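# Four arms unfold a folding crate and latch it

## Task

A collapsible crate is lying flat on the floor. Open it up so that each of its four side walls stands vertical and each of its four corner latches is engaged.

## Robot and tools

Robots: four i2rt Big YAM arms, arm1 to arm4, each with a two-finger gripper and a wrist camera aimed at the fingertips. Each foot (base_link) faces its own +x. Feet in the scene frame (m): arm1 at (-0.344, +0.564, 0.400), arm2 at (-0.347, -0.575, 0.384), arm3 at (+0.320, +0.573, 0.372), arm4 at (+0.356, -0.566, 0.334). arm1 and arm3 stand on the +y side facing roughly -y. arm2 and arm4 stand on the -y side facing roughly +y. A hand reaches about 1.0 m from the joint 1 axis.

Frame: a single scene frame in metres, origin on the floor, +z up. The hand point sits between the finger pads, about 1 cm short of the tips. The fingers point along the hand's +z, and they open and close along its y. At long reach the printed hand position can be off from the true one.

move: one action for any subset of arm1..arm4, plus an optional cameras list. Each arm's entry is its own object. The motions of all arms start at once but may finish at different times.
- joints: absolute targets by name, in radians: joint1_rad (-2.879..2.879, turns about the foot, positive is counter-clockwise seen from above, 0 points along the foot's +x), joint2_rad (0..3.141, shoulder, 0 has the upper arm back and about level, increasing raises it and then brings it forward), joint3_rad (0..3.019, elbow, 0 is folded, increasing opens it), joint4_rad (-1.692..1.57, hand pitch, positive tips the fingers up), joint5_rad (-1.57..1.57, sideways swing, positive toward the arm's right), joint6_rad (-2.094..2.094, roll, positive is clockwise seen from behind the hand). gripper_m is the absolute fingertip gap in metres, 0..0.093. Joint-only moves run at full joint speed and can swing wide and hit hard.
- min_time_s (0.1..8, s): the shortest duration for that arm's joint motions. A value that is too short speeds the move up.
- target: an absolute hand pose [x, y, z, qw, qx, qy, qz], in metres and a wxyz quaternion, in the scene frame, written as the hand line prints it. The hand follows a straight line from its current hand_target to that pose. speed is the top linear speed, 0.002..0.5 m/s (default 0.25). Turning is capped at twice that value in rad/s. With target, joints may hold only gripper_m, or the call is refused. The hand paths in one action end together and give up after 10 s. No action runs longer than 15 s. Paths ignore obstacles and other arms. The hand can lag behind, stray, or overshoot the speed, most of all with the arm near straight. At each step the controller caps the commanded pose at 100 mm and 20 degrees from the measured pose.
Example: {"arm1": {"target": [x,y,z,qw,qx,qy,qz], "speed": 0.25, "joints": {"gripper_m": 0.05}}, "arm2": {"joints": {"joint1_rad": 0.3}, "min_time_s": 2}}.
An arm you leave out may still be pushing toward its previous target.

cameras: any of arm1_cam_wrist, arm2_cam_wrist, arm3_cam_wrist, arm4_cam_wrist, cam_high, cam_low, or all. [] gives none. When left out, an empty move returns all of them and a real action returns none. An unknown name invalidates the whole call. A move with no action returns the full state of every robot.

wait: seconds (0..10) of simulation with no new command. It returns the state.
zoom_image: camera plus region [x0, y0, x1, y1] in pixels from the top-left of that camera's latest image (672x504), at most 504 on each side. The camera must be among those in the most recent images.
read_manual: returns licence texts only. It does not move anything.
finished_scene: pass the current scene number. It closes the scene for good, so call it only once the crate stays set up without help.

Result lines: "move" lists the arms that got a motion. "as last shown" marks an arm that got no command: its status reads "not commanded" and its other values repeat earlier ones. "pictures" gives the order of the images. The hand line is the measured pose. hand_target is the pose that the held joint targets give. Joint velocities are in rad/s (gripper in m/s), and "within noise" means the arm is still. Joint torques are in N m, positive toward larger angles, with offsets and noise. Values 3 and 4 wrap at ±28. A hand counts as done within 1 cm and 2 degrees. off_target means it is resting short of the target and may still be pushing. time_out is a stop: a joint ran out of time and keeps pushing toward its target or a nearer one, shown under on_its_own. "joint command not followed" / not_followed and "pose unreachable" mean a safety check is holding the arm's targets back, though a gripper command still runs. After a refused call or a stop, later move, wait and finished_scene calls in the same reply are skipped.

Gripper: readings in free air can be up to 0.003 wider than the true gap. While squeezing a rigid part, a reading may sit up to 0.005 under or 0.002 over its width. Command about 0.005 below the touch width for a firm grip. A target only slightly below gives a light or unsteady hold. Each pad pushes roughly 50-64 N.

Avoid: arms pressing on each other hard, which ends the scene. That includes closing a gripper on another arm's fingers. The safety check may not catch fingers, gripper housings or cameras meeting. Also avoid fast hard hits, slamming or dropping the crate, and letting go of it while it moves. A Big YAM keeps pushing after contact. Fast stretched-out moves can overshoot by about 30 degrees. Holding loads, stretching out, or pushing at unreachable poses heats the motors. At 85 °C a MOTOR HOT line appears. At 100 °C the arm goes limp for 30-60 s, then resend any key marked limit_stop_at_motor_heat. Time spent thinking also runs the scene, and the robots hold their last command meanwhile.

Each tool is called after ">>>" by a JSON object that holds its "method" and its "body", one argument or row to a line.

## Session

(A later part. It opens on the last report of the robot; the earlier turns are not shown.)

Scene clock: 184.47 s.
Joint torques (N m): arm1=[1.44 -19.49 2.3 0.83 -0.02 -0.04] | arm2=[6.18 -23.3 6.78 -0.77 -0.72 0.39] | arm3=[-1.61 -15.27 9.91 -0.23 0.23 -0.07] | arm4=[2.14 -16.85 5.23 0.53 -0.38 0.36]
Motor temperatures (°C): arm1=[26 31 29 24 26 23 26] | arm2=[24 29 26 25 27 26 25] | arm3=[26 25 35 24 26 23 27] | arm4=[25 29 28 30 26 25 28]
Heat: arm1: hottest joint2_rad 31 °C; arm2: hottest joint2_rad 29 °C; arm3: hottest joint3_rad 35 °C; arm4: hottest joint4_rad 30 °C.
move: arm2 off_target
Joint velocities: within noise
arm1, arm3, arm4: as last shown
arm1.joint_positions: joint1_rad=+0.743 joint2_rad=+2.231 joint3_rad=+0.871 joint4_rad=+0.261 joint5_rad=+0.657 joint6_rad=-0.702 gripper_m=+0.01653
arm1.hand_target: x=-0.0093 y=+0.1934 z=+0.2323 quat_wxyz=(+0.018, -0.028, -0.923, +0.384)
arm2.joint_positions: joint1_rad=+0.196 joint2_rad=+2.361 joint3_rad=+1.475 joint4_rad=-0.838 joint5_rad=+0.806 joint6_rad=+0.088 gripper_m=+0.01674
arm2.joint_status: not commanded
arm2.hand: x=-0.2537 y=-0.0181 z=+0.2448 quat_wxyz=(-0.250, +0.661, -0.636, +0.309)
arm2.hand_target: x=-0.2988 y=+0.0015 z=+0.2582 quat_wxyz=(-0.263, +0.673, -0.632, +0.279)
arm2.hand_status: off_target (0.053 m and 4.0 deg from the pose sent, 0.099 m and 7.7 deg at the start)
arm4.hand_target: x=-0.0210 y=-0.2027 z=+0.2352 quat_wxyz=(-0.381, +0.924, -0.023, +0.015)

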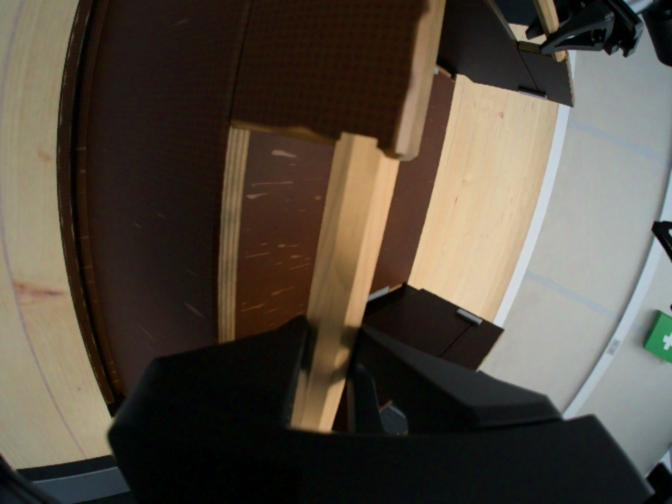

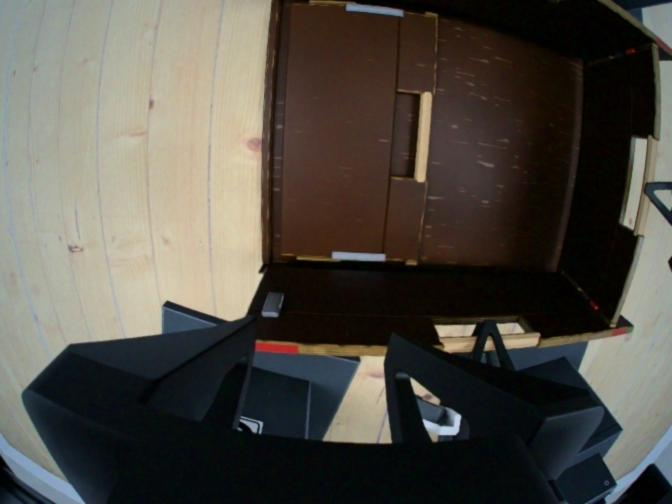

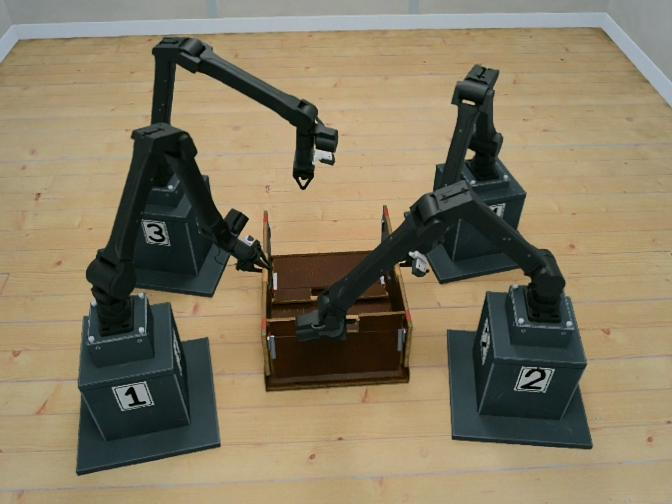

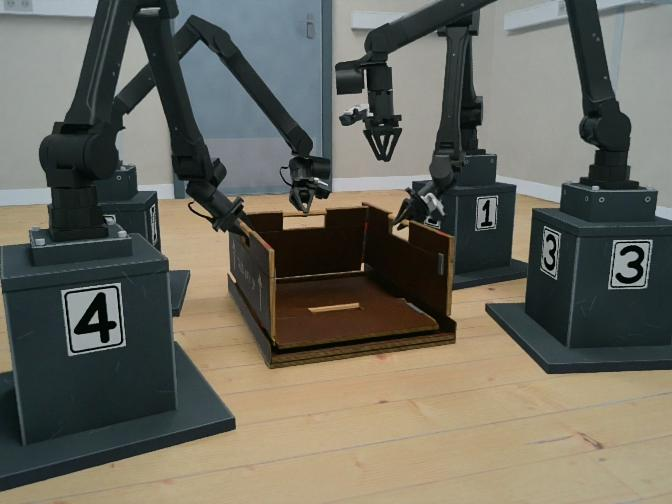

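>>> {"method": "move", "body": {
  "arm2": {"target": [-0.345, 0.003, 0.248, -0.2623, 0.6729, -0.6333, 0.2787], "speed": 0.12},
  "cameras": ["arm2_cam_wrist", "arm3_cam_wrist", "cam_high", "cam_low"]
}}

>>> {"method": "zoom_image", "body": {
  "camera": "cam_high",
  "region": [230, 190, 430, 400]
}}

>>> {"method": "zoom_image", "body": {
  "camera": "arm3_cam_wrist",
  "region": [400, 0, 672, 360]
}}

Scene clock: 188.70 s.
Joint torques (N m): arm1=[1.9 -19.84 2.32 1.01 0.01 -0.04] | arm2=[6.95 -21.42 7.51 -0.08 -1.48 0.29] | arm3=[-1.32 -15.74 9.98 -0.21 0.2 -0.07] | arm4=[2.14 -16.85 5.23 0.53 -0.38 0.36]
Motor temperatures (°C): arm1=[26 31 29 24 26 23 26] | arm2=[24 29 27 25 28 26 25] | arm3=[26 25 35 24 26 23 27] | arm4=[25 29 28 30 26 25 28]
Heat: arm1: hottest joint2_rad 31 °C; arm2: hottest joint2_rad 29 °C; arm3: hottest joint3_rad 35 °C; arm4: hottest joint4_rad 30 °C.
move: arm2 off_target
Joint velocities: within noise
arm1, arm3, arm4: as last shown
arm1.hand_target: x=-0.0094 y=+0.1934 z=+0.2323 quat_wxyz=(+0.018, -0.028, -0.923, +0.384)
arm2.joint_positions: joint1_rad=+0.265 joint2_rad=+2.377 joint3_rad=+1.516 joint4_rad=-0.953 joint5_rad=+0.809 joint6_rad=+0.201 gripper_m=+0.01674
arm2.joint_status: not commanded
arm2.hand: x=-0.2912 y=-0.0189 z=+0.2501 quat_wxyz=(-0.253, +0.656, -0.636, +0.318)
arm2.hand_target: x=-0.3437 y=-0.0010 z=+0.2491 quat_wxyz=(-0.260, +0.675, -0.631, +0.281)
arm2.hand_status: off_target (0.058 m and 5.0 deg from the pose sent, 0.094 m and 4.0 deg at the start)

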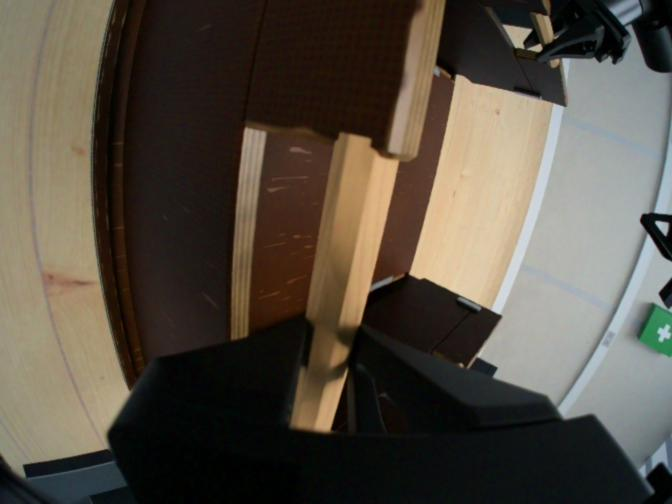

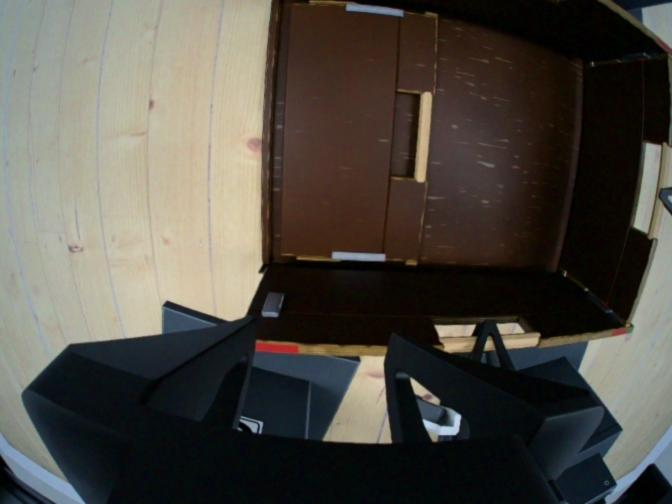

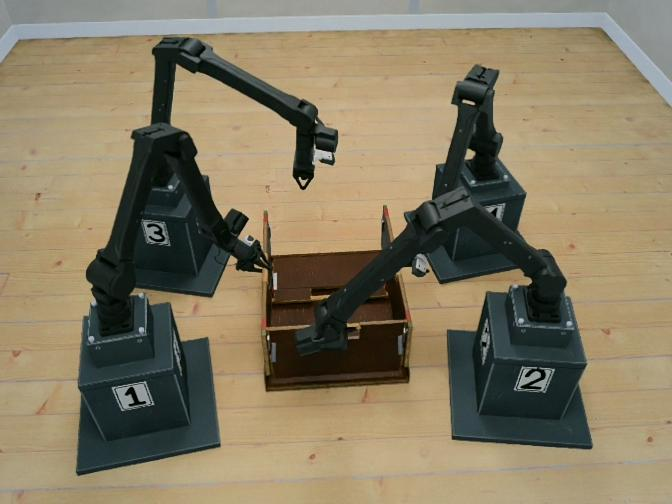

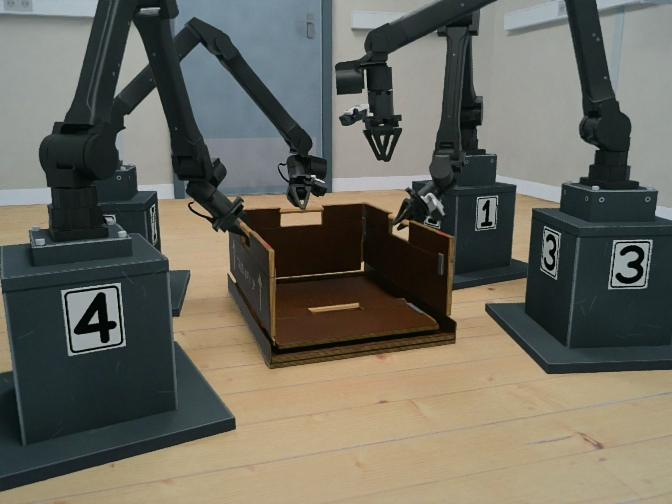

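Scaled by 2.400 from the camera's image (finer frame: 960x720).

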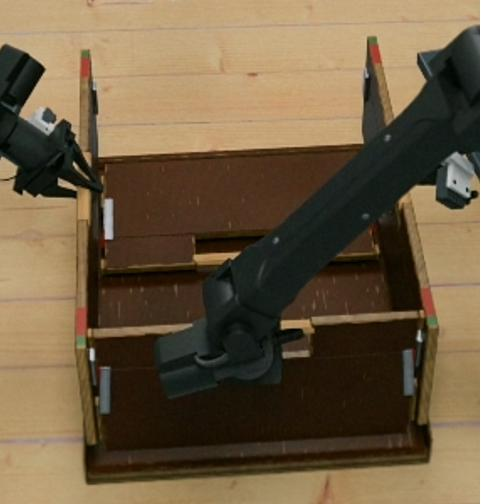

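Scaled by 1.400 from the camera's image (finer frame: 960x720).

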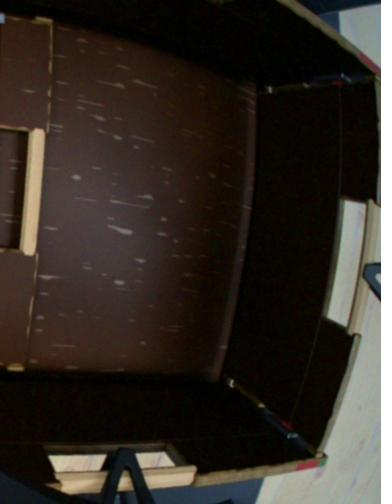

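>>> {"method": "move", "body": {
  "arm2": {"target": [-0.366, 0.002, 0.244, -0.2623, 0.6729, -0.6333, 0.2787], "speed": 0.12},
  "cameras": ["arm3_cam_wrist", "cam_high"]
}}

>>> {"method": "zoom_image", "body": {
  "camera": "cam_high",
  "region": [250, 300, 330, 390]
}}

>>> {"method": "zoom_image", "body": {
  "camera": "cam_high",
  "region": [350, 300, 430, 390]
}}

>>> {"method": "zoom_image", "body": {
  "camera": "arm3_cam_wrist",
  "region": [500, 180, 672, 360]
}}

Scene clock: 191.60 s.
Joint torques (N m): arm1=[1.79 -19.9 2.35 0.87 -0.02 -0.03] | arm2=[7.77 -20.89 7.84 0.09 -1.85 0.34] | arm3=[-0.91 -15.15 10 -0.38 0.2 -0.07] | arm4=[2.08 -16.85 5.23 0.53 -0.38 0.36]
Motor temperatures (°C): arm1=[26 31 29 24 26 23 26] | arm2=[24 29 27 25 28 26 25] | arm3=[26 25 35 24 26 23 27] | arm4=[25 29 28 30 26 25 28]
Heat: arm1: hottest joint2_rad 31 °C; arm2: hottest joint2_rad 29 °C; arm3: hottest joint3_rad 35 °C; arm4: hottest joint4_rad 30 °C.
move: arm2 off_target
Joint velocities: arm1=[within noise] | arm2=[within noise] | arm3=[-0.044 -0.005 0.002 0.007 0.037 -0.022 0] | arm4=[within noise]
arm1, arm3, arm4: as last shown
arm2.joint_positions: joint1_rad=+0.290 joint2_rad=+2.386 joint3_rad=+1.532 joint4_rad=-0.990 joint5_rad=+0.812 joint6_rad=+0.244 gripper_m=+0.01674
arm2.joint_status: not commanded
arm2.hand: x=-0.3042 y=-0.0196 z=+0.2506 quat_wxyz=(-0.257, +0.653, -0.636, +0.321)
arm2.hand_target: x=-0.3637 y=-0.0024 z=+0.2455 quat_wxyz=(-0.262, +0.674, -0.632, +0.279)
arm2.hand_status: off_target (0.066 m and 5.4 deg from the pose sent, 0.078 m and 5.0 deg at the start)
arm4.hand_target: x=-0.0210 y=-0.2026 z=+0.2352 quat_wxyz=(-0.381, +0.924, -0.023, +0.015)

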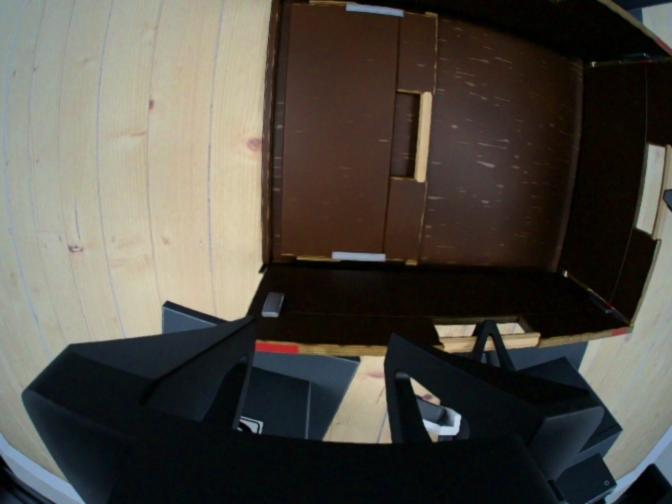

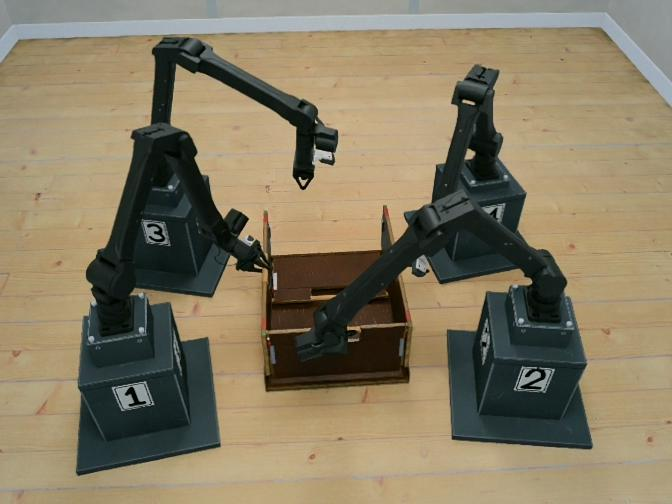

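Scaled by 5.600 from the camera's image (finer frame: 960x720).

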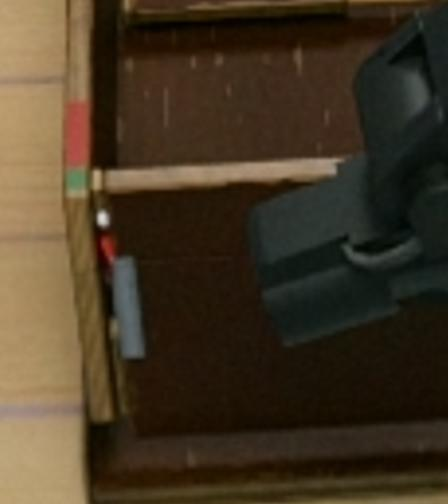

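Scaled by 5.600 from the camera's image (finer frame: 960x720).

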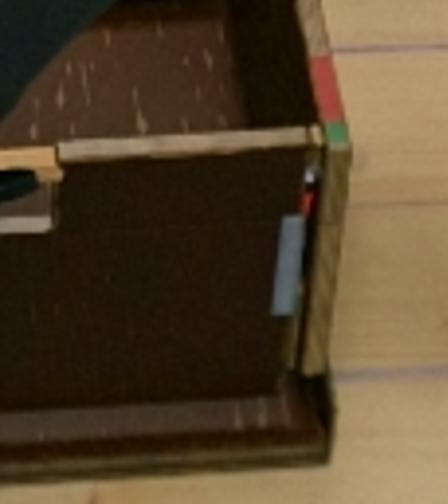

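Scaled by 2.800 from the camera's image (finer frame: 960x720).

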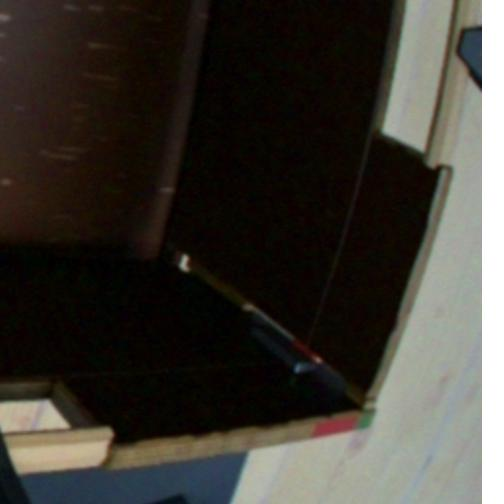

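>>> {"method": "move", "body": {
  "arm2": {"target": [-0.388, 0.002, 0.240, -0.2623, 0.6729, -0.6333, 0.2787], "speed": 0.12},
  "cameras": ["arm2_cam_wrist", "cam_high"]
}}

>>> {"method": "zoom_image", "body": {
  "camera": "cam_high",
  "region": [250, 300, 330, 390]
}}

>>> {"method": "zoom_image", "body": {
  "camera": "cam_high",
  "region": [350, 300, 430, 390]
}}

Scene clock: 196.63 s.
Joint torques (N m): arm1=[2.2 -19.9 2.41 1.01 -0.02 -0.08] | arm2=[10.7 -20.84 7.83 0.13 -2.29 0.5] | arm3=[-1.32 -14.92 9.99 -0.2 0.22 -0.04] | arm4=[2.14 -16.85 5.23 0.54 -0.38 0.36]
Motor temperatures (°C): arm1=[26 31 29 24 26 23 26] | arm2=[24 29 27 25 28 26 25] | arm3=[26 25 35 24 26 23 27] | arm4=[25 29 28 30 26 25 28]
Heat: arm1: hottest joint2_rad 31 °C; arm2: hottest joint2_rad 29 °C; arm3: hottest joint3_rad 35 °C; arm4: hottest joint4_rad 30 °C.
move: arm2 off_target
Joint velocities: within noise
arm1, arm3, arm4: as last shown
arm2.joint_positions: joint1_rad=+0.290 joint2_rad=+2.398 joint3_rad=+1.555 joint4_rad=-1.027 joint5_rad=+0.812 joint6_rad=+0.273 gripper_m=+0.01674
arm2.joint_status: not commanded
arm2.hand: x=-0.3043 y=-0.0188 z=+0.2508 quat_wxyz=(-0.254, +0.647, -0.640, +0.327)
arm2.hand_target: x=-0.3841 y=-0.0040 z=+0.2426 quat_wxyz=(-0.262, +0.674, -0.633, +0.278)
arm2.hand_status: off_target (0.087 m and 6.4 deg from the pose sent, 0.087 m and 5.4 deg at the start)

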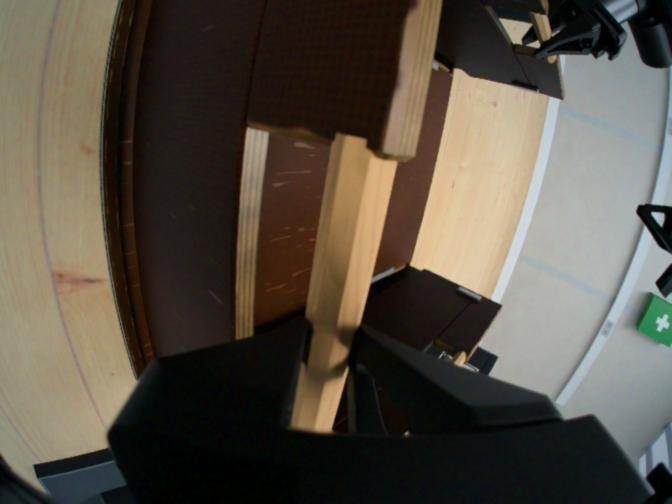

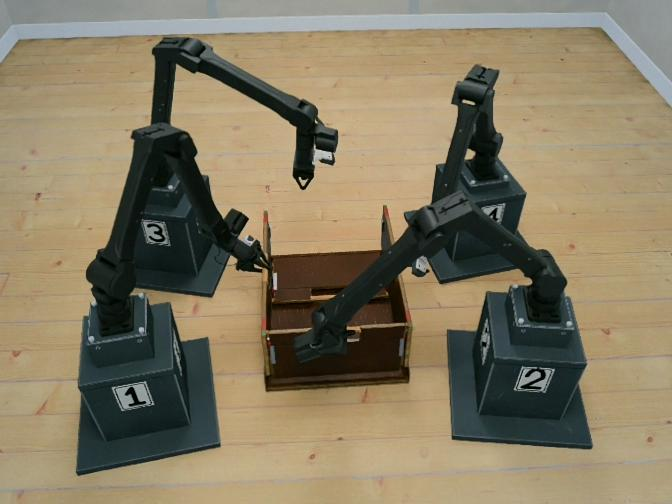

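Scaled by 5.600 from the camera's image (finer frame: 960x720).

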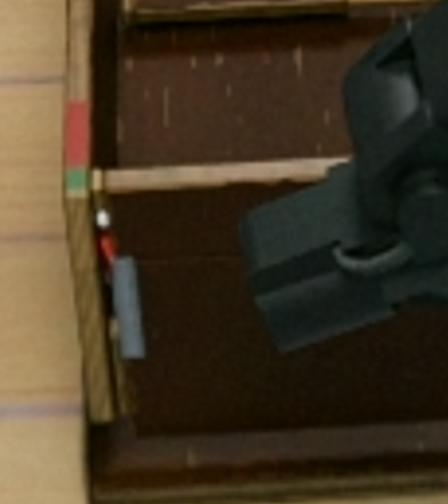

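Scaled by 5.600 from the camera's image (finer frame: 960x720).

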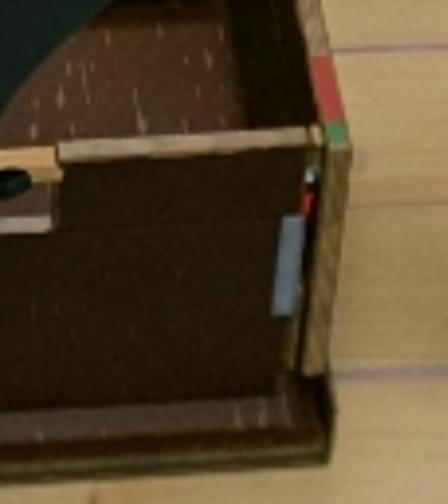

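>>> {"method": "move", "body": {
  "arm2": {"target": [-0.285, 0.0, 0.246, -0.2623, 0.6729, -0.6333, 0.2787], "speed": 0.12},
  "cameras": ["arm3_cam_wrist", "cam_high"]
}}

>>> {"method": "zoom_image", "body": {
  "camera": "cam_high",
  "region": [250, 300, 330, 390]
}}

Scene clock: 200.57 s.
Joint torques (N m): arm1=[1.49 -20.01 2.47 0.81 -0.02 -0.04] | arm2=[-2.49 -21.19 6.01 2.4 -0.63 -0.53] | arm3=[-1.55 -15.21 9.89 -0.05 0.19 -0.03] | arm4=[2.08 -16.91 5.23 0.53 -0.38 0.36]
Motor temperatures (°C): arm1=[26 31 29 24 26 23 26] | arm2=[24 29 27 25 29 26 26] | arm3=[26 25 36 24 26 23 27] | arm4=[25 30 28 30 26 25 28]
Heat: arm1: hottest joint2_rad 31 °C; arm2: hottest joint2_rad 29 °C; arm3: hottest joint3_rad 36 °C; arm4: hottest joint2_rad 30 °C.
move: arm2 off_target
Joint velocities: within noise
arm1.joint_positions: joint1_rad=+0.744 joint2_rad=+2.231 joint3_rad=+0.871 joint4_rad=+0.261 joint5_rad=+0.657 joint6_rad=-0.702 gripper_m=+0.01653
arm1.joint_status: not commanded
arm1.hand: x=-0.0212 y=+0.1881 z=+0.2262 quat_wxyz=(+0.025, -0.047, -0.921, +0.386)
arm1.hand_target: x=-0.0086 y=+0.1938 z=+0.2323 quat_wxyz=(+0.017, -0.027, -0.923, +0.384)
arm1.hand_status: not commanded
arm2.joint_positions: joint1_rad=+0.282 joint2_rad=+2.352 joint3_rad=+1.470 joint4_rad=-0.880 joint5_rad=+0.807 joint6_rad=+0.149 gripper_m=+0.01674
arm2.joint_status: not commanded
arm2.hand: x=-0.3005 y=-0.0198 z=+0.2502 quat_wxyz=(-0.262, +0.673, -0.622, +0.303)
arm2.hand_target: x=-0.2915 y=-0.0012 z=+0.2466 quat_wxyz=(-0.265, +0.673, -0.632, +0.278)
arm2.hand_status: off_target (0.026 m and 3.1 deg from the pose sent, 0.027 m and 6.4 deg at the start)
arm3, arm4: as last shown

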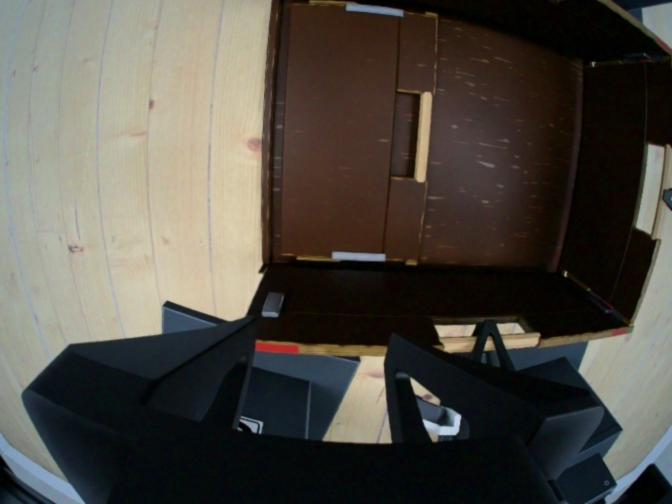

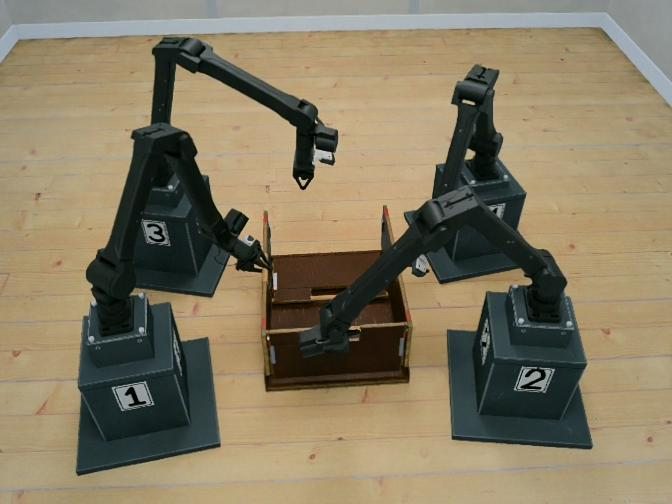

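Scaled by 5.600 from the camera's image (finer frame: 960x720).

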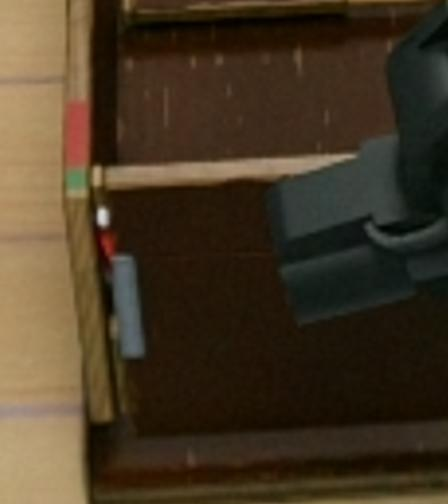

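>>> {"method": "move", "body": {
  "arm2": {"target": [-0.235, 0.0, 0.246, -0.2623, 0.6729, -0.6333, 0.2787], "speed": 0.12},
  "cameras": ["cam_high"]
}}

>>> {"method": "zoom_image", "body": {
  "camera": "cam_high",
  "region": [250, 300, 330, 390]
}}

Scene clock: 203.77 s.
Joint torques (N m): arm1=[1.32 -19.84 2.21 0.94 -0.03 -0.05] | arm2=[-9.88 -20.07 6.46 2.65 0.62 -0.84] | arm3=[-1.44 -15.15 9.92 -0.28 0.21 -0.05] | arm4=[2.14 -16.85 5.23 0.54 -0.38 0.36]
Motor temperatures (°C): arm1=[26 31 29 24 26 23 26] | arm2=[24 29 27 25 29 26 26] | arm3=[26 25 36 24 26 23 27] | arm4=[25 30 28 30 26 25 28]
Heat: arm1: hottest joint2_rad 31 °C; arm2: hottest joint2_rad 29 °C; arm3: hottest joint3_rad 36 °C; arm4: hottest joint2_rad 30 °C.
move: arm2 off_target
Joint velocities: within noise
arm1, arm3, arm4: as last shown
arm2.joint_positions: joint1_rad=+0.271 joint2_rad=+2.317 joint3_rad=+1.417 joint4_rad=-0.781 joint5_rad=+0.775 joint6_rad=+0.062 gripper_m=+0.01674
arm2.joint_status: not commanded
arm2.hand: x=-0.2987 y=-0.0195 z=+0.2505 quat_wxyz=(-0.260, +0.691, -0.614, +0.279)
arm2.hand_target: x=-0.2384 y=-0.0058 z=+0.2477 quat_wxyz=(-0.259, +0.672, -0.636, +0.278)
arm2.hand_status: off_target (0.067 m and 3.1 deg from the pose sent, 0.069 m and 3.1 deg at the start)

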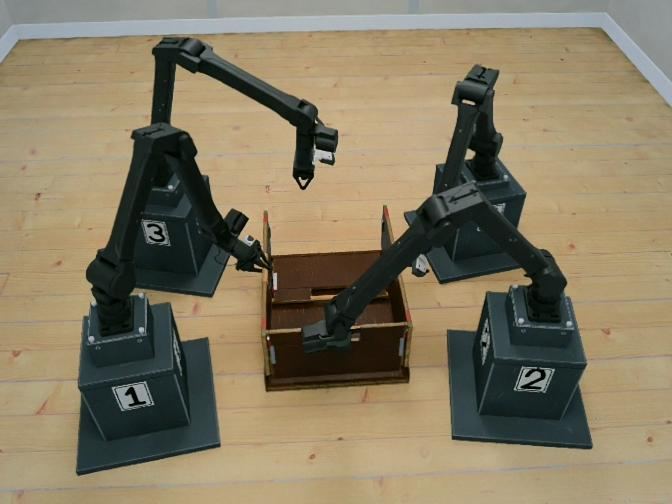

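Scaled by 5.600 from the camera's image (finer frame: 960x720).

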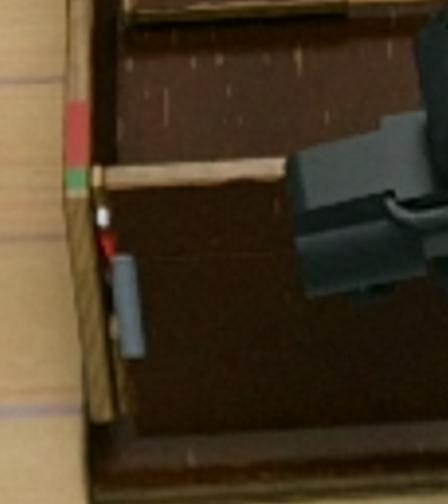

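>>> {"method": "move", "body": {
  "arm2": {"target": [-0.300, 0.0, 0.252, -0.2623, 0.6729, -0.6333, 0.2787], "speed": 0.2},
  "arm3": {"target": [0.0, -0.04, 0.122, 0, 0.6889, 0.7257, 0], "speed": 0.35}
}}

>>> {"method": "move", "body": {
  "arm2": {"joints": {"gripper_m": 0.05}},
  "cameras": ["arm2_cam_wrist", "arm3_cam_wrist", "cam_high"]
}}

>>> {"method": "zoom_image", "body": {
  "camera": "arm3_cam_wrist",
  "region": [160, 60, 500, 500]
}}

>>> {"method": "zoom_image", "body": {
  "camera": "cam_high",
  "region": [250, 300, 330, 390]
}}

Scene clock: 214.27 s.
Joint torques (N m): arm1=[1.61 -19.72 2.28 0.81 -0.02 -0.02] | arm2=[-0.56 -20.37 7.84 0.18 0.36 -0.02] | arm3=[-0.97 -21.07 8.21 -0.27 -0.06 -0.07] | arm4=[2.14 -16.91 5.23 0.54 -0.38 0.36]
Motor temperatures (°C): arm1=[26 31 29 24 26 23 26] | arm2=[24 29 27 25 28 26 26] | arm3=[26 26 36 24 26 23 27] | arm4=[25 30 28 30 26 25 28]
Heat: arm1: hottest joint2_rad 31 °C; arm2: hottest joint2_rad 29 °C; arm3: hottest joint3_rad 36 °C; arm4: hottest joint2_rad 30 °C.
move: arm2 off_target; arm3 off_target
Joint velocities: within noise
arm1, arm4: as last shown
arm2.joint_positions: joint1_rad=+0.274 joint2_rad=+2.337 joint3_rad=+1.456 joint4_rad=-0.857 joint5_rad=+0.780 joint6_rad=+0.129 gripper_m=+0.01674
arm2.joint_status: not commanded
arm2.hand: x=-0.2998 y=-0.0195 z=+0.2512 quat_wxyz=(-0.255, +0.677, -0.626, +0.291)
arm2.hand_target: x=-0.2996 y=-0.0006 z=+0.2526 quat_wxyz=(-0.263, +0.673, -0.633, +0.279)
arm2.hand_status: off_target (0.020 m and 1.9 deg from the pose sent, 0.020 m and 3.1 deg at the start)
arm3.joint_positions: joint1_rad=-0.262 joint2_rad=+2.659 joint3_rad=+1.964 joint4_rad=-0.880 joint5_rad=+0.003 joint6_rad=-0.523 gripper_m=+0.04812
arm3.joint_status: not commanded
arm3.hand: x=+0.0070 y=-0.0309 z=+0.1241 quat_wxyz=(+0.001, -0.691, -0.723, -0.003)
arm3.hand_target: x=+0.0009 y=-0.0368 z=+0.1213 quat_wxyz=(-0.001, -0.689, -0.725, +0.000)
arm3.hand_status: off_target (0.012 m and 0.5 deg from the pose sent, 0.381 m and 7.2 deg at the start)
pictures: none

Scene clock: 214.87 s.
Joint torques (N m): arm1=[2.02 -19.9 2.29 0.83 -0.03 -0.09] | arm2=[-0.5 -21.13 6.71 0.21 0.37 -0.02] | arm3=[-1.73 -21.07 8.4 -0.21 -0.04 -0.04] | arm4=[2.14 -16.85 5.23 0.54 -0.38 0.36]
Motor temperatures (°C): arm1=[26 31 29 24 26 23 26] | arm2=[24 29 27 25 28 26 26] | arm3=[26 26 36 24 26 23 27] | arm4=[25 30 28 30 26 25 28]
Heat: arm1: hottest joint2_rad 31 °C; arm2: hottest joint2_rad 29 °C; arm3: hottest joint3_rad 36 °C; arm4: hottest joint2_rad 30 °C.
move: arm2 done
Joint velocities: within noise
arm1, arm3: as last shown
arm2.joint_positions: joint1_rad=+0.267 joint2_rad=+2.343 joint3_rad=+1.473 joint4_rad=-0.855 joint5_rad=+0.780 joint6_rad=+0.120 gripper_m=+0.04990
arm2.joint_status: all done
arm2.hand: x=-0.2964 y=-0.0130 z=+0.2515 quat_wxyz=(-0.256, +0.676, -0.628, +0.289)
arm2.hand_target: x=-0.2952 y=-0.0009 z=+0.2521 quat_wxyz=(-0.261, +0.673, -0.633, +0.281)
arm2.hand_status: not commanded
arm4.joint_positions: joint1_rad=+0.800 joint2_rad=+2.061 joint3_rad=+0.926 joint4_rad=-0.002 joint5_rad=+0.687 joint6_rad=-0.683 gripper_m=+0.01562
arm4.joint_status: not commanded
arm4.hand: x=-0.0153 y=-0.2006 z=+0.2318 quat_wxyz=(-0.386, +0.922, -0.018, +0.027)
arm4.hand_target: x=-0.0210 y=-0.2026 z=+0.2352 quat_wxyz=(-0.381, +0.924, -0.023, +0.015)
arm4.hand_status: not commanded

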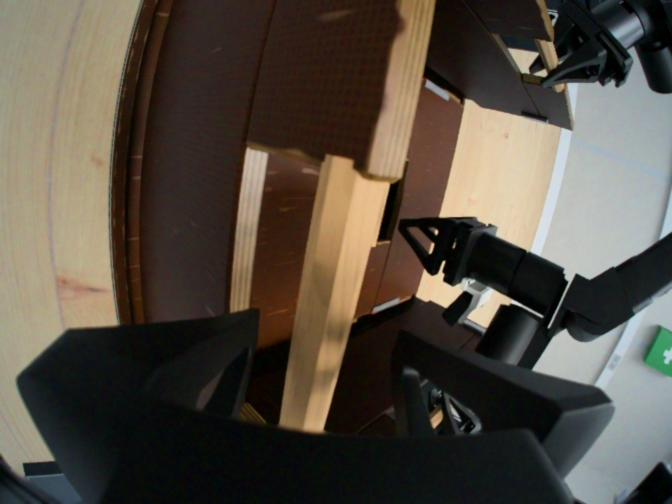

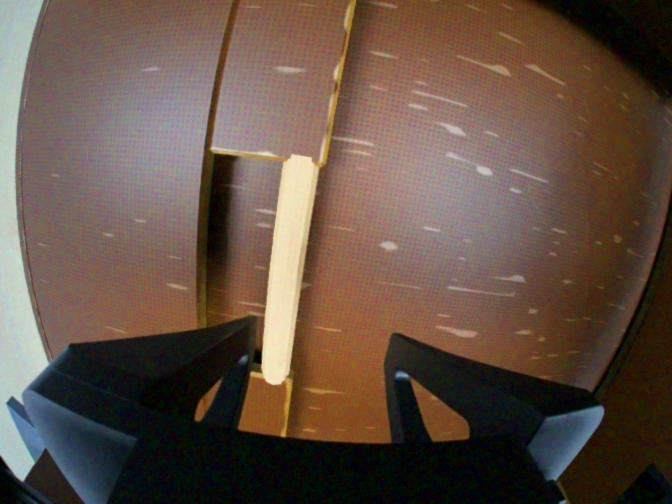

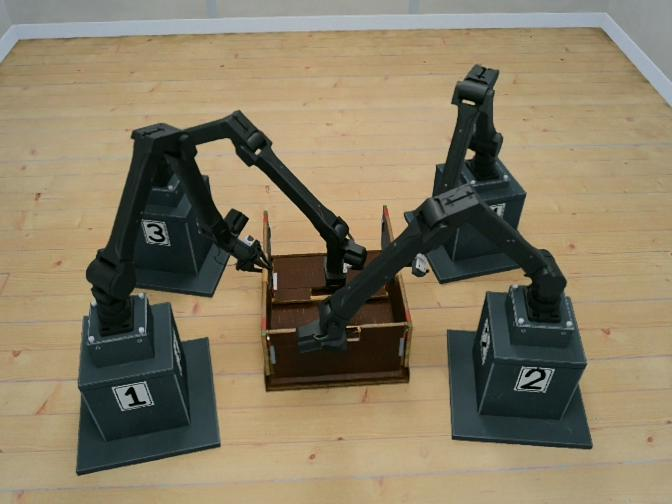

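Scaled by 1.145 from the camera's image (finer frame: 960x720).

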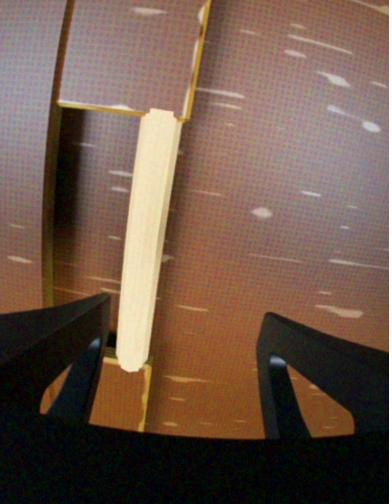

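Scaled by 5.600 from the camera's image (finer frame: 960x720).

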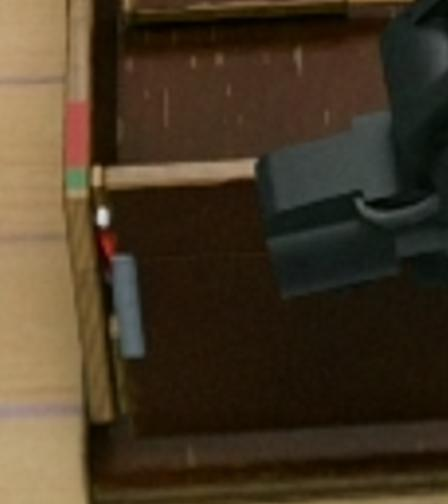

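>>> {"method": "move", "body": {
  "arm2": {"target": [-0.385, -0.02, 0.36, -0.2623, 0.6729, -0.6333, 0.2787], "speed": 0.2},
  "arm3": {"target": [0.016, -0.042, 0.095, 0, 0.6658, 0.746, 0], "speed": 0.2}
}}

>>> {"method": "move", "body": {
  "arm2": {"target": [-0.46, -0.30, 0.55, -0.2623, 0.6729, -0.6333, 0.2787], "speed": 0.3},
  "arm3": {"target": [0.016, -0.042, 0.036, 0, 0.6658, 0.746, 0], "speed": 0.12},
  "cameras": ["arm3_cam_wrist", "cam_high"]
}}

>>> {"method": "zoom_image", "body": {
  "camera": "arm3_cam_wrist",
  "region": [160, 60, 500, 500]
}}

Scene clock: 220.93 s.
Joint torques (N m): arm1=[1.55 -20.01 2.29 0.94 -0.03 -0.08] | arm2=[-0.67 -22.71 7.45 -0.51 0.35 0.16] | arm3=[0.79 -19.84 8.27 0.76 0.05 -0.06] | arm4=[2.08 -16.91 5.24 0.54 -0.38 0.36]
Motor temperatures (°C): arm1=[26 31 29 24 26 23 26] | arm2=[24 29 26 25 28 26 25] | arm3=[26 27 35 24 26 23 27] | arm4=[25 30 28 30 26 25 28]
Heat: arm1: hottest joint2_rad 31 °C; arm2: hottest joint2_rad 29 °C; arm3: hottest joint3_rad 35 °C; arm4: hottest joint2_rad 30 °C.
move: arm2 off_target; arm3 off_target
Joint velocities: within noise
arm1, arm4: as last shown
arm2.joint_positions: joint1_rad=+0.423 joint2_rad=+2.199 joint3_rad=+1.499 joint4_rad=-1.174 joint5_rad=+0.751 joint6_rad=+0.321 gripper_m=+0.04990
arm2.joint_status: not commanded
arm2.hand: x=-0.3827 y=-0.0316 z=+0.3434 quat_wxyz=(-0.257, +0.679, -0.623, +0.292)
arm2.hand_target: x=-0.3835 y=-0.0178 z=+0.3601 quat_wxyz=(-0.265, +0.671, -0.635, +0.276)
arm2.hand_status: off_target (0.020 m and 2.2 deg from the pose sent, 0.140 m and 1.5 deg at the start)
arm3.joint_positions: joint1_rad=-0.247 joint2_rad=+2.688 joint3_rad=+1.975 joint4_rad=-0.871 joint5_rad=+0.003 joint6_rad=-0.562 gripper_m=+0.04812
arm3.joint_status: not commanded
arm3.hand: x=+0.0179 y=-0.0324 z=+0.1080 quat_wxyz=(+0.002, -0.671, -0.741, -0.007)
arm3.hand_target: x=+0.0217 y=-0.0433 z=+0.0955 quat_wxyz=(+0.000, -0.663, -0.749, +0.000)
arm3.hand_status: off_target (0.016 m and 1.2 deg from the pose sent, 0.032 m and 3.9 deg at the start)
pictures: none

Scene clock: 223.07 s.
Joint torques (N m): arm1=[1.03 -20.42 2.26 1.01 -0.09 -0.05] | arm2=[-0.09 -12.16 6.06 -1.03 0.22 0.15] | arm3=[0.03 -19.78 8.28 0.79 0.07 -0.07] | arm4=[2.08 -16.91 5.23 0.54 -0.38 0.36]
Motor temperatures (°C): arm1=[26 31 29 24 26 23 26] | arm2=[24 29 26 25 28 26 25] | arm3=[26 27 35 24 26 23 27] | arm4=[25 30 28 30 26 25 28]
Heat: arm1: hottest joint2_rad 31 °C; arm2: hottest joint2_rad 29 °C; arm3: hottest joint3_rad 35 °C; arm4: hottest joint2_rad 30 °C.
move: arm2 done; arm3 off_target
Joint velocities: within noise
arm1, arm4: as last shown
arm2.joint_positions: joint1_rad=+0.850 joint2_rad=+1.493 joint3_rad=+1.047 joint4_rad=-1.690 joint5_rad=+0.571 joint6_rad=+0.807 gripper_m=+0.04990
arm2.joint_status: not commanded
arm2.hand: x=-0.4629 y=-0.2965 z=+0.5466 quat_wxyz=(-0.264, +0.678, -0.628, +0.274)
arm2.hand_target: x=-0.4617 y=-0.2979 z=+0.5509 quat_wxyz=(-0.264, +0.675, -0.633, +0.274)
arm2.hand_status: done (0.006 m and 1.0 deg from the pose sent, 0.347 m and 2.2 deg at the start; a joint's target at an end of its range on 25 of 64 steps)
arm3.joint_positions: joint1_rad=-0.251 joint2_rad=+2.817 joint3_rad=+2.067 joint4_rad=-0.833 joint5_rad=+0.003 joint6_rad=-0.563 gripper_m=+0.04812
arm3.joint_status: not commanded
arm3.hand: x=+0.0147 y=-0.0323 z=+0.0491 quat_wxyz=(+0.002, -0.672, -0.740, -0.006)
arm3.hand_target: x=+0.0139 y=-0.0392 z=+0.0360 quat_wxyz=(+0.000, -0.667, -0.745, +0.000)
arm3.hand_status: off_target (0.016 m and 1.2 deg from the pose sent, 0.073 m and 1.2 deg at the start)

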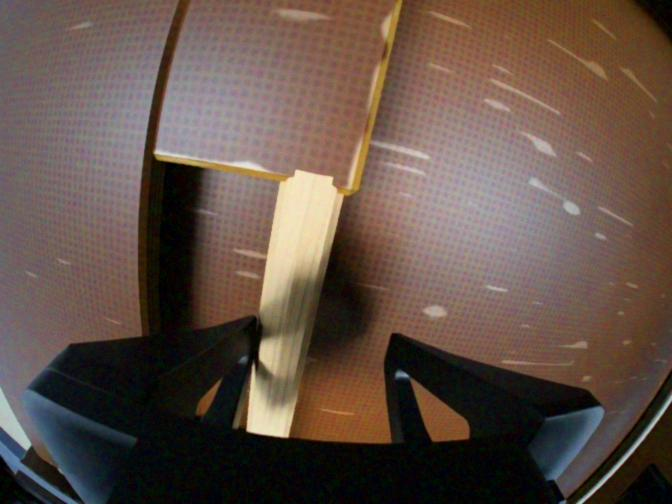

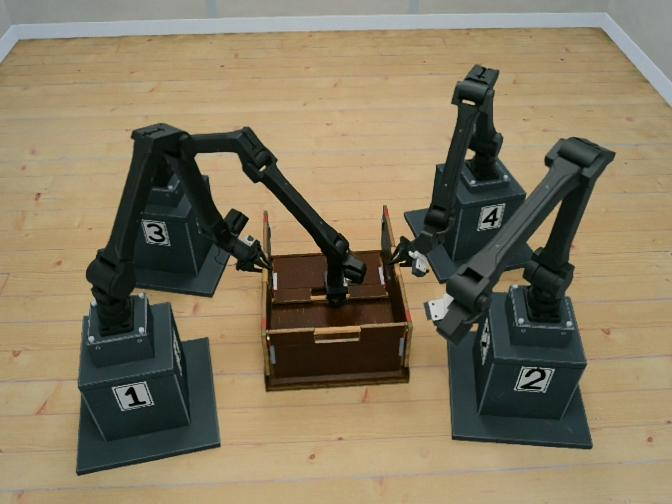

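Scaled by 1.145 from the camera's image (finer frame: 960x720).

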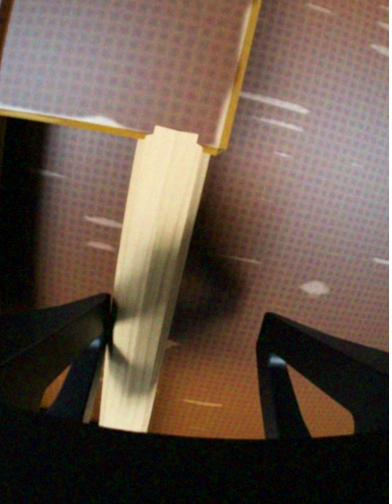

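>>> {"method": "move", "body": {
  "arm3": {"target": [0.036, -0.042, 0.05, 0, 0.6658, 0.746, 0], "speed": 0.15}
}}

>>> {"method": "move", "body": {
  "arm3": {"target": [0.030, -0.042, 0.018, 0, 0.6658, 0.746, 0], "speed": 0.12},
  "cameras": ["arm3_cam_wrist"]
}}

Scene clock: 225.93 s.
Joint torques (N m): arm1=[1.61 -19.9 2.33 0.9 -0.05 -0.08] | arm2=[-0.21 -12.22 6.06 -1.03 0.21 0.13] | arm3=[-0.21 -23.06 4.22 0.77 0.06 0.16] | arm4=[2.08 -16.91 5.23 0.54 -0.38 0.36]
Motor temperatures (°C): arm1=[26 31 29 24 26 23 26] | arm2=[24 29 26 25 28 26 25] | arm3=[26 27 35 24 26 23 27] | arm4=[25 30 28 30 26 25 28]
Heat: arm1: hottest joint2_rad 31 °C; arm2: hottest joint2_rad 29 °C; arm3: hottest joint3_rad 35 °C; arm4: hottest joint2_rad 30 °C.
move: arm3 done
Joint velocities: within noise
arm1, arm4: as last shown
arm2.joint_positions: joint1_rad=+0.848 joint2_rad=+1.493 joint3_rad=+1.047 joint4_rad=-1.690 joint5_rad=+0.571 joint6_rad=+0.807 gripper_m=+0.04990
arm2.joint_status: not commanded
arm2.hand: x=-0.4624 y=-0.2963 z=+0.5466 quat_wxyz=(-0.264, +0.678, -0.629, +0.275)
arm2.hand_target: x=-0.4613 y=-0.2977 z=+0.5509 quat_wxyz=(-0.263, +0.674, -0.633, +0.275)
arm2.hand_status: not commanded
arm3.joint_positions: joint1_rad=-0.219 joint2_rad=+2.817 joint3_rad=+2.056 joint4_rad=-0.820 joint5_rad=+0.003 joint6_rad=-0.559 gripper_m=+0.04812
arm3.joint_status: not commanded
arm3.hand: x=+0.0354 y=-0.0396 z=+0.0462 quat_wxyz=(+0.002, -0.662, -0.749, -0.005)
arm3.hand_target: x=+0.0386 y=-0.0433 z=+0.0500 quat_wxyz=(+0.000, -0.663, -0.748, +0.000)
arm3.hand_status: done (0.005 m and 0.9 deg from the pose sent, 0.023 m and 1.2 deg at the start)
pictures: none

Scene clock: 227.07 s.
Joint torques (N m): arm1=[1.61 -20.07 2.26 0.8 0 -0.02] | arm2=[-0.26 -12.16 6.06 -1.02 0.22 0.13] | arm3=[-0.44 -19.37 7.92 0.76 0.01 0.11] | arm4=[2.08 -16.91 5.23 0.54 -0.38 0.36]
Motor temperatures (°C): arm1=[26 31 29 24 26 23 26] | arm2=[24 29 26 25 28 26 25] | arm3=[26 27 35 24 26 23 27] | arm4=[25 30 28 30 26 25 28]
Heat: arm1: hottest joint2_rad 31 °C; arm2: hottest joint2_rad 29 °C; arm3: hottest joint3_rad 35 °C; arm4: hottest joint2_rad 30 °C.
move: arm3 off_target
Joint velocities: within noise
arm1, arm2, arm4: as last shown
arm3.joint_positions: joint1_rad=-0.228 joint2_rad=+2.842 joint3_rad=+2.075 joint4_rad=-0.808 joint5_rad=+0.003 joint6_rad=-0.557 gripper_m=+0.04812
arm3.joint_status: not commanded
arm3.hand: x=+0.0293 y=-0.0380 z=+0.0351 quat_wxyz=(+0.001, -0.666, -0.746, -0.002)
arm3.hand_target: x=+0.0250 y=-0.0386 z=+0.0187 quat_wxyz=(+0.000, -0.670, -0.743, +0.000)
arm3.hand_status: off_target (0.018 m and 0.3 deg from the pose sent, 0.029 m and 0.9 deg at the start)

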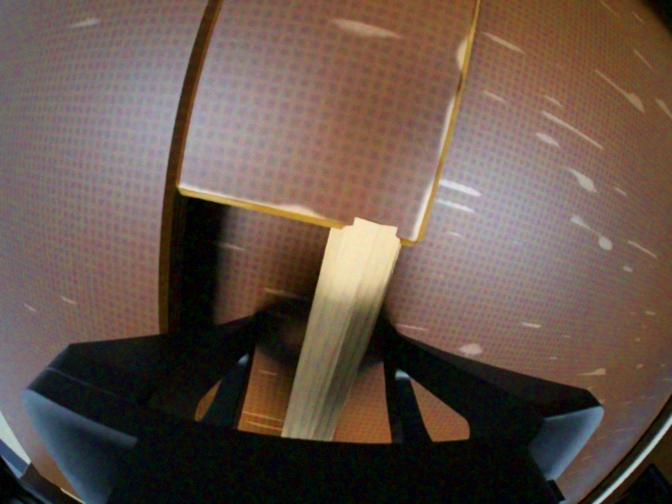

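>>> {"method": "move", "body": {
  "arm3": {"joints": {"gripper_m": 0.010}},
  "cameras": ["arm3_cam_wrist"]
}}

Scene clock: 232.67 s.
Joint torques (N m): arm1=[1.79 -19.6 2.36 1.02 0.01 -0.06] | arm2=[-0.21 -12.16 6.06 -1.02 0.22 0.13] | arm3=[-0.5 -19.6 7.75 0.62 0.09 -0.33] | arm4=[2.14 -16.85 5.22 0.54 -0.38 0.36]
Motor temperatures (°C): arm1=[26 31 29 24 26 23 26] | arm2=[24 28 26 25 28 26 25] | arm3=[26 27 34 24 26 23 27] | arm4=[25 30 28 30 26 25 28]
Heat: arm1: hottest joint2_rad 31 °C; arm2: hottest joint2_rad 28 °C; arm3: hottest joint3_rad 34 °C; arm4: hottest joint2_rad 30 °C.
move: arm3 off_target
Joint velocities: within noise
arm1.joint_positions: joint1_rad=+0.744 joint2_rad=+2.231 joint3_rad=+0.871 joint4_rad=+0.261 joint5_rad=+0.657 joint6_rad=-0.702 gripper_m=+0.01653
arm1.joint_status: not commanded
arm1.hand: x=-0.0212 y=+0.1881 z=+0.2262 quat_wxyz=(+0.025, -0.047, -0.921, +0.386)
arm1.hand_target: x=-0.0086 y=+0.1938 z=+0.2323 quat_wxyz=(+0.017, -0.027, -0.923, +0.384)
arm1.hand_status: not commanded
arm2, arm4: as last shown
arm3.joint_positions: joint1_rad=-0.231 joint2_rad=+2.842 joint3_rad=+2.075 joint4_rad=-0.807 joint5_rad=-0.006 joint6_rad=-0.511 gripper_m=+0.01670
arm3.joint_status: gripper_m off_target (ended at +0.01673, target +0.01000)
arm3.hand: x=+0.0287 y=-0.0382 z=+0.0351 quat_wxyz=(-0.003, -0.684, -0.729, -0.003)
arm3.hand_target: x=+0.0262 y=-0.0392 z=+0.0188 quat_wxyz=(-0.004, -0.670, -0.742, -0.001)
arm3.hand_status: not commanded

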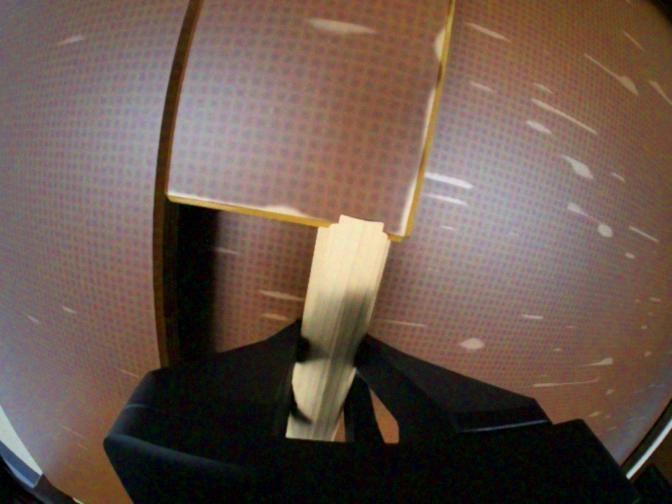

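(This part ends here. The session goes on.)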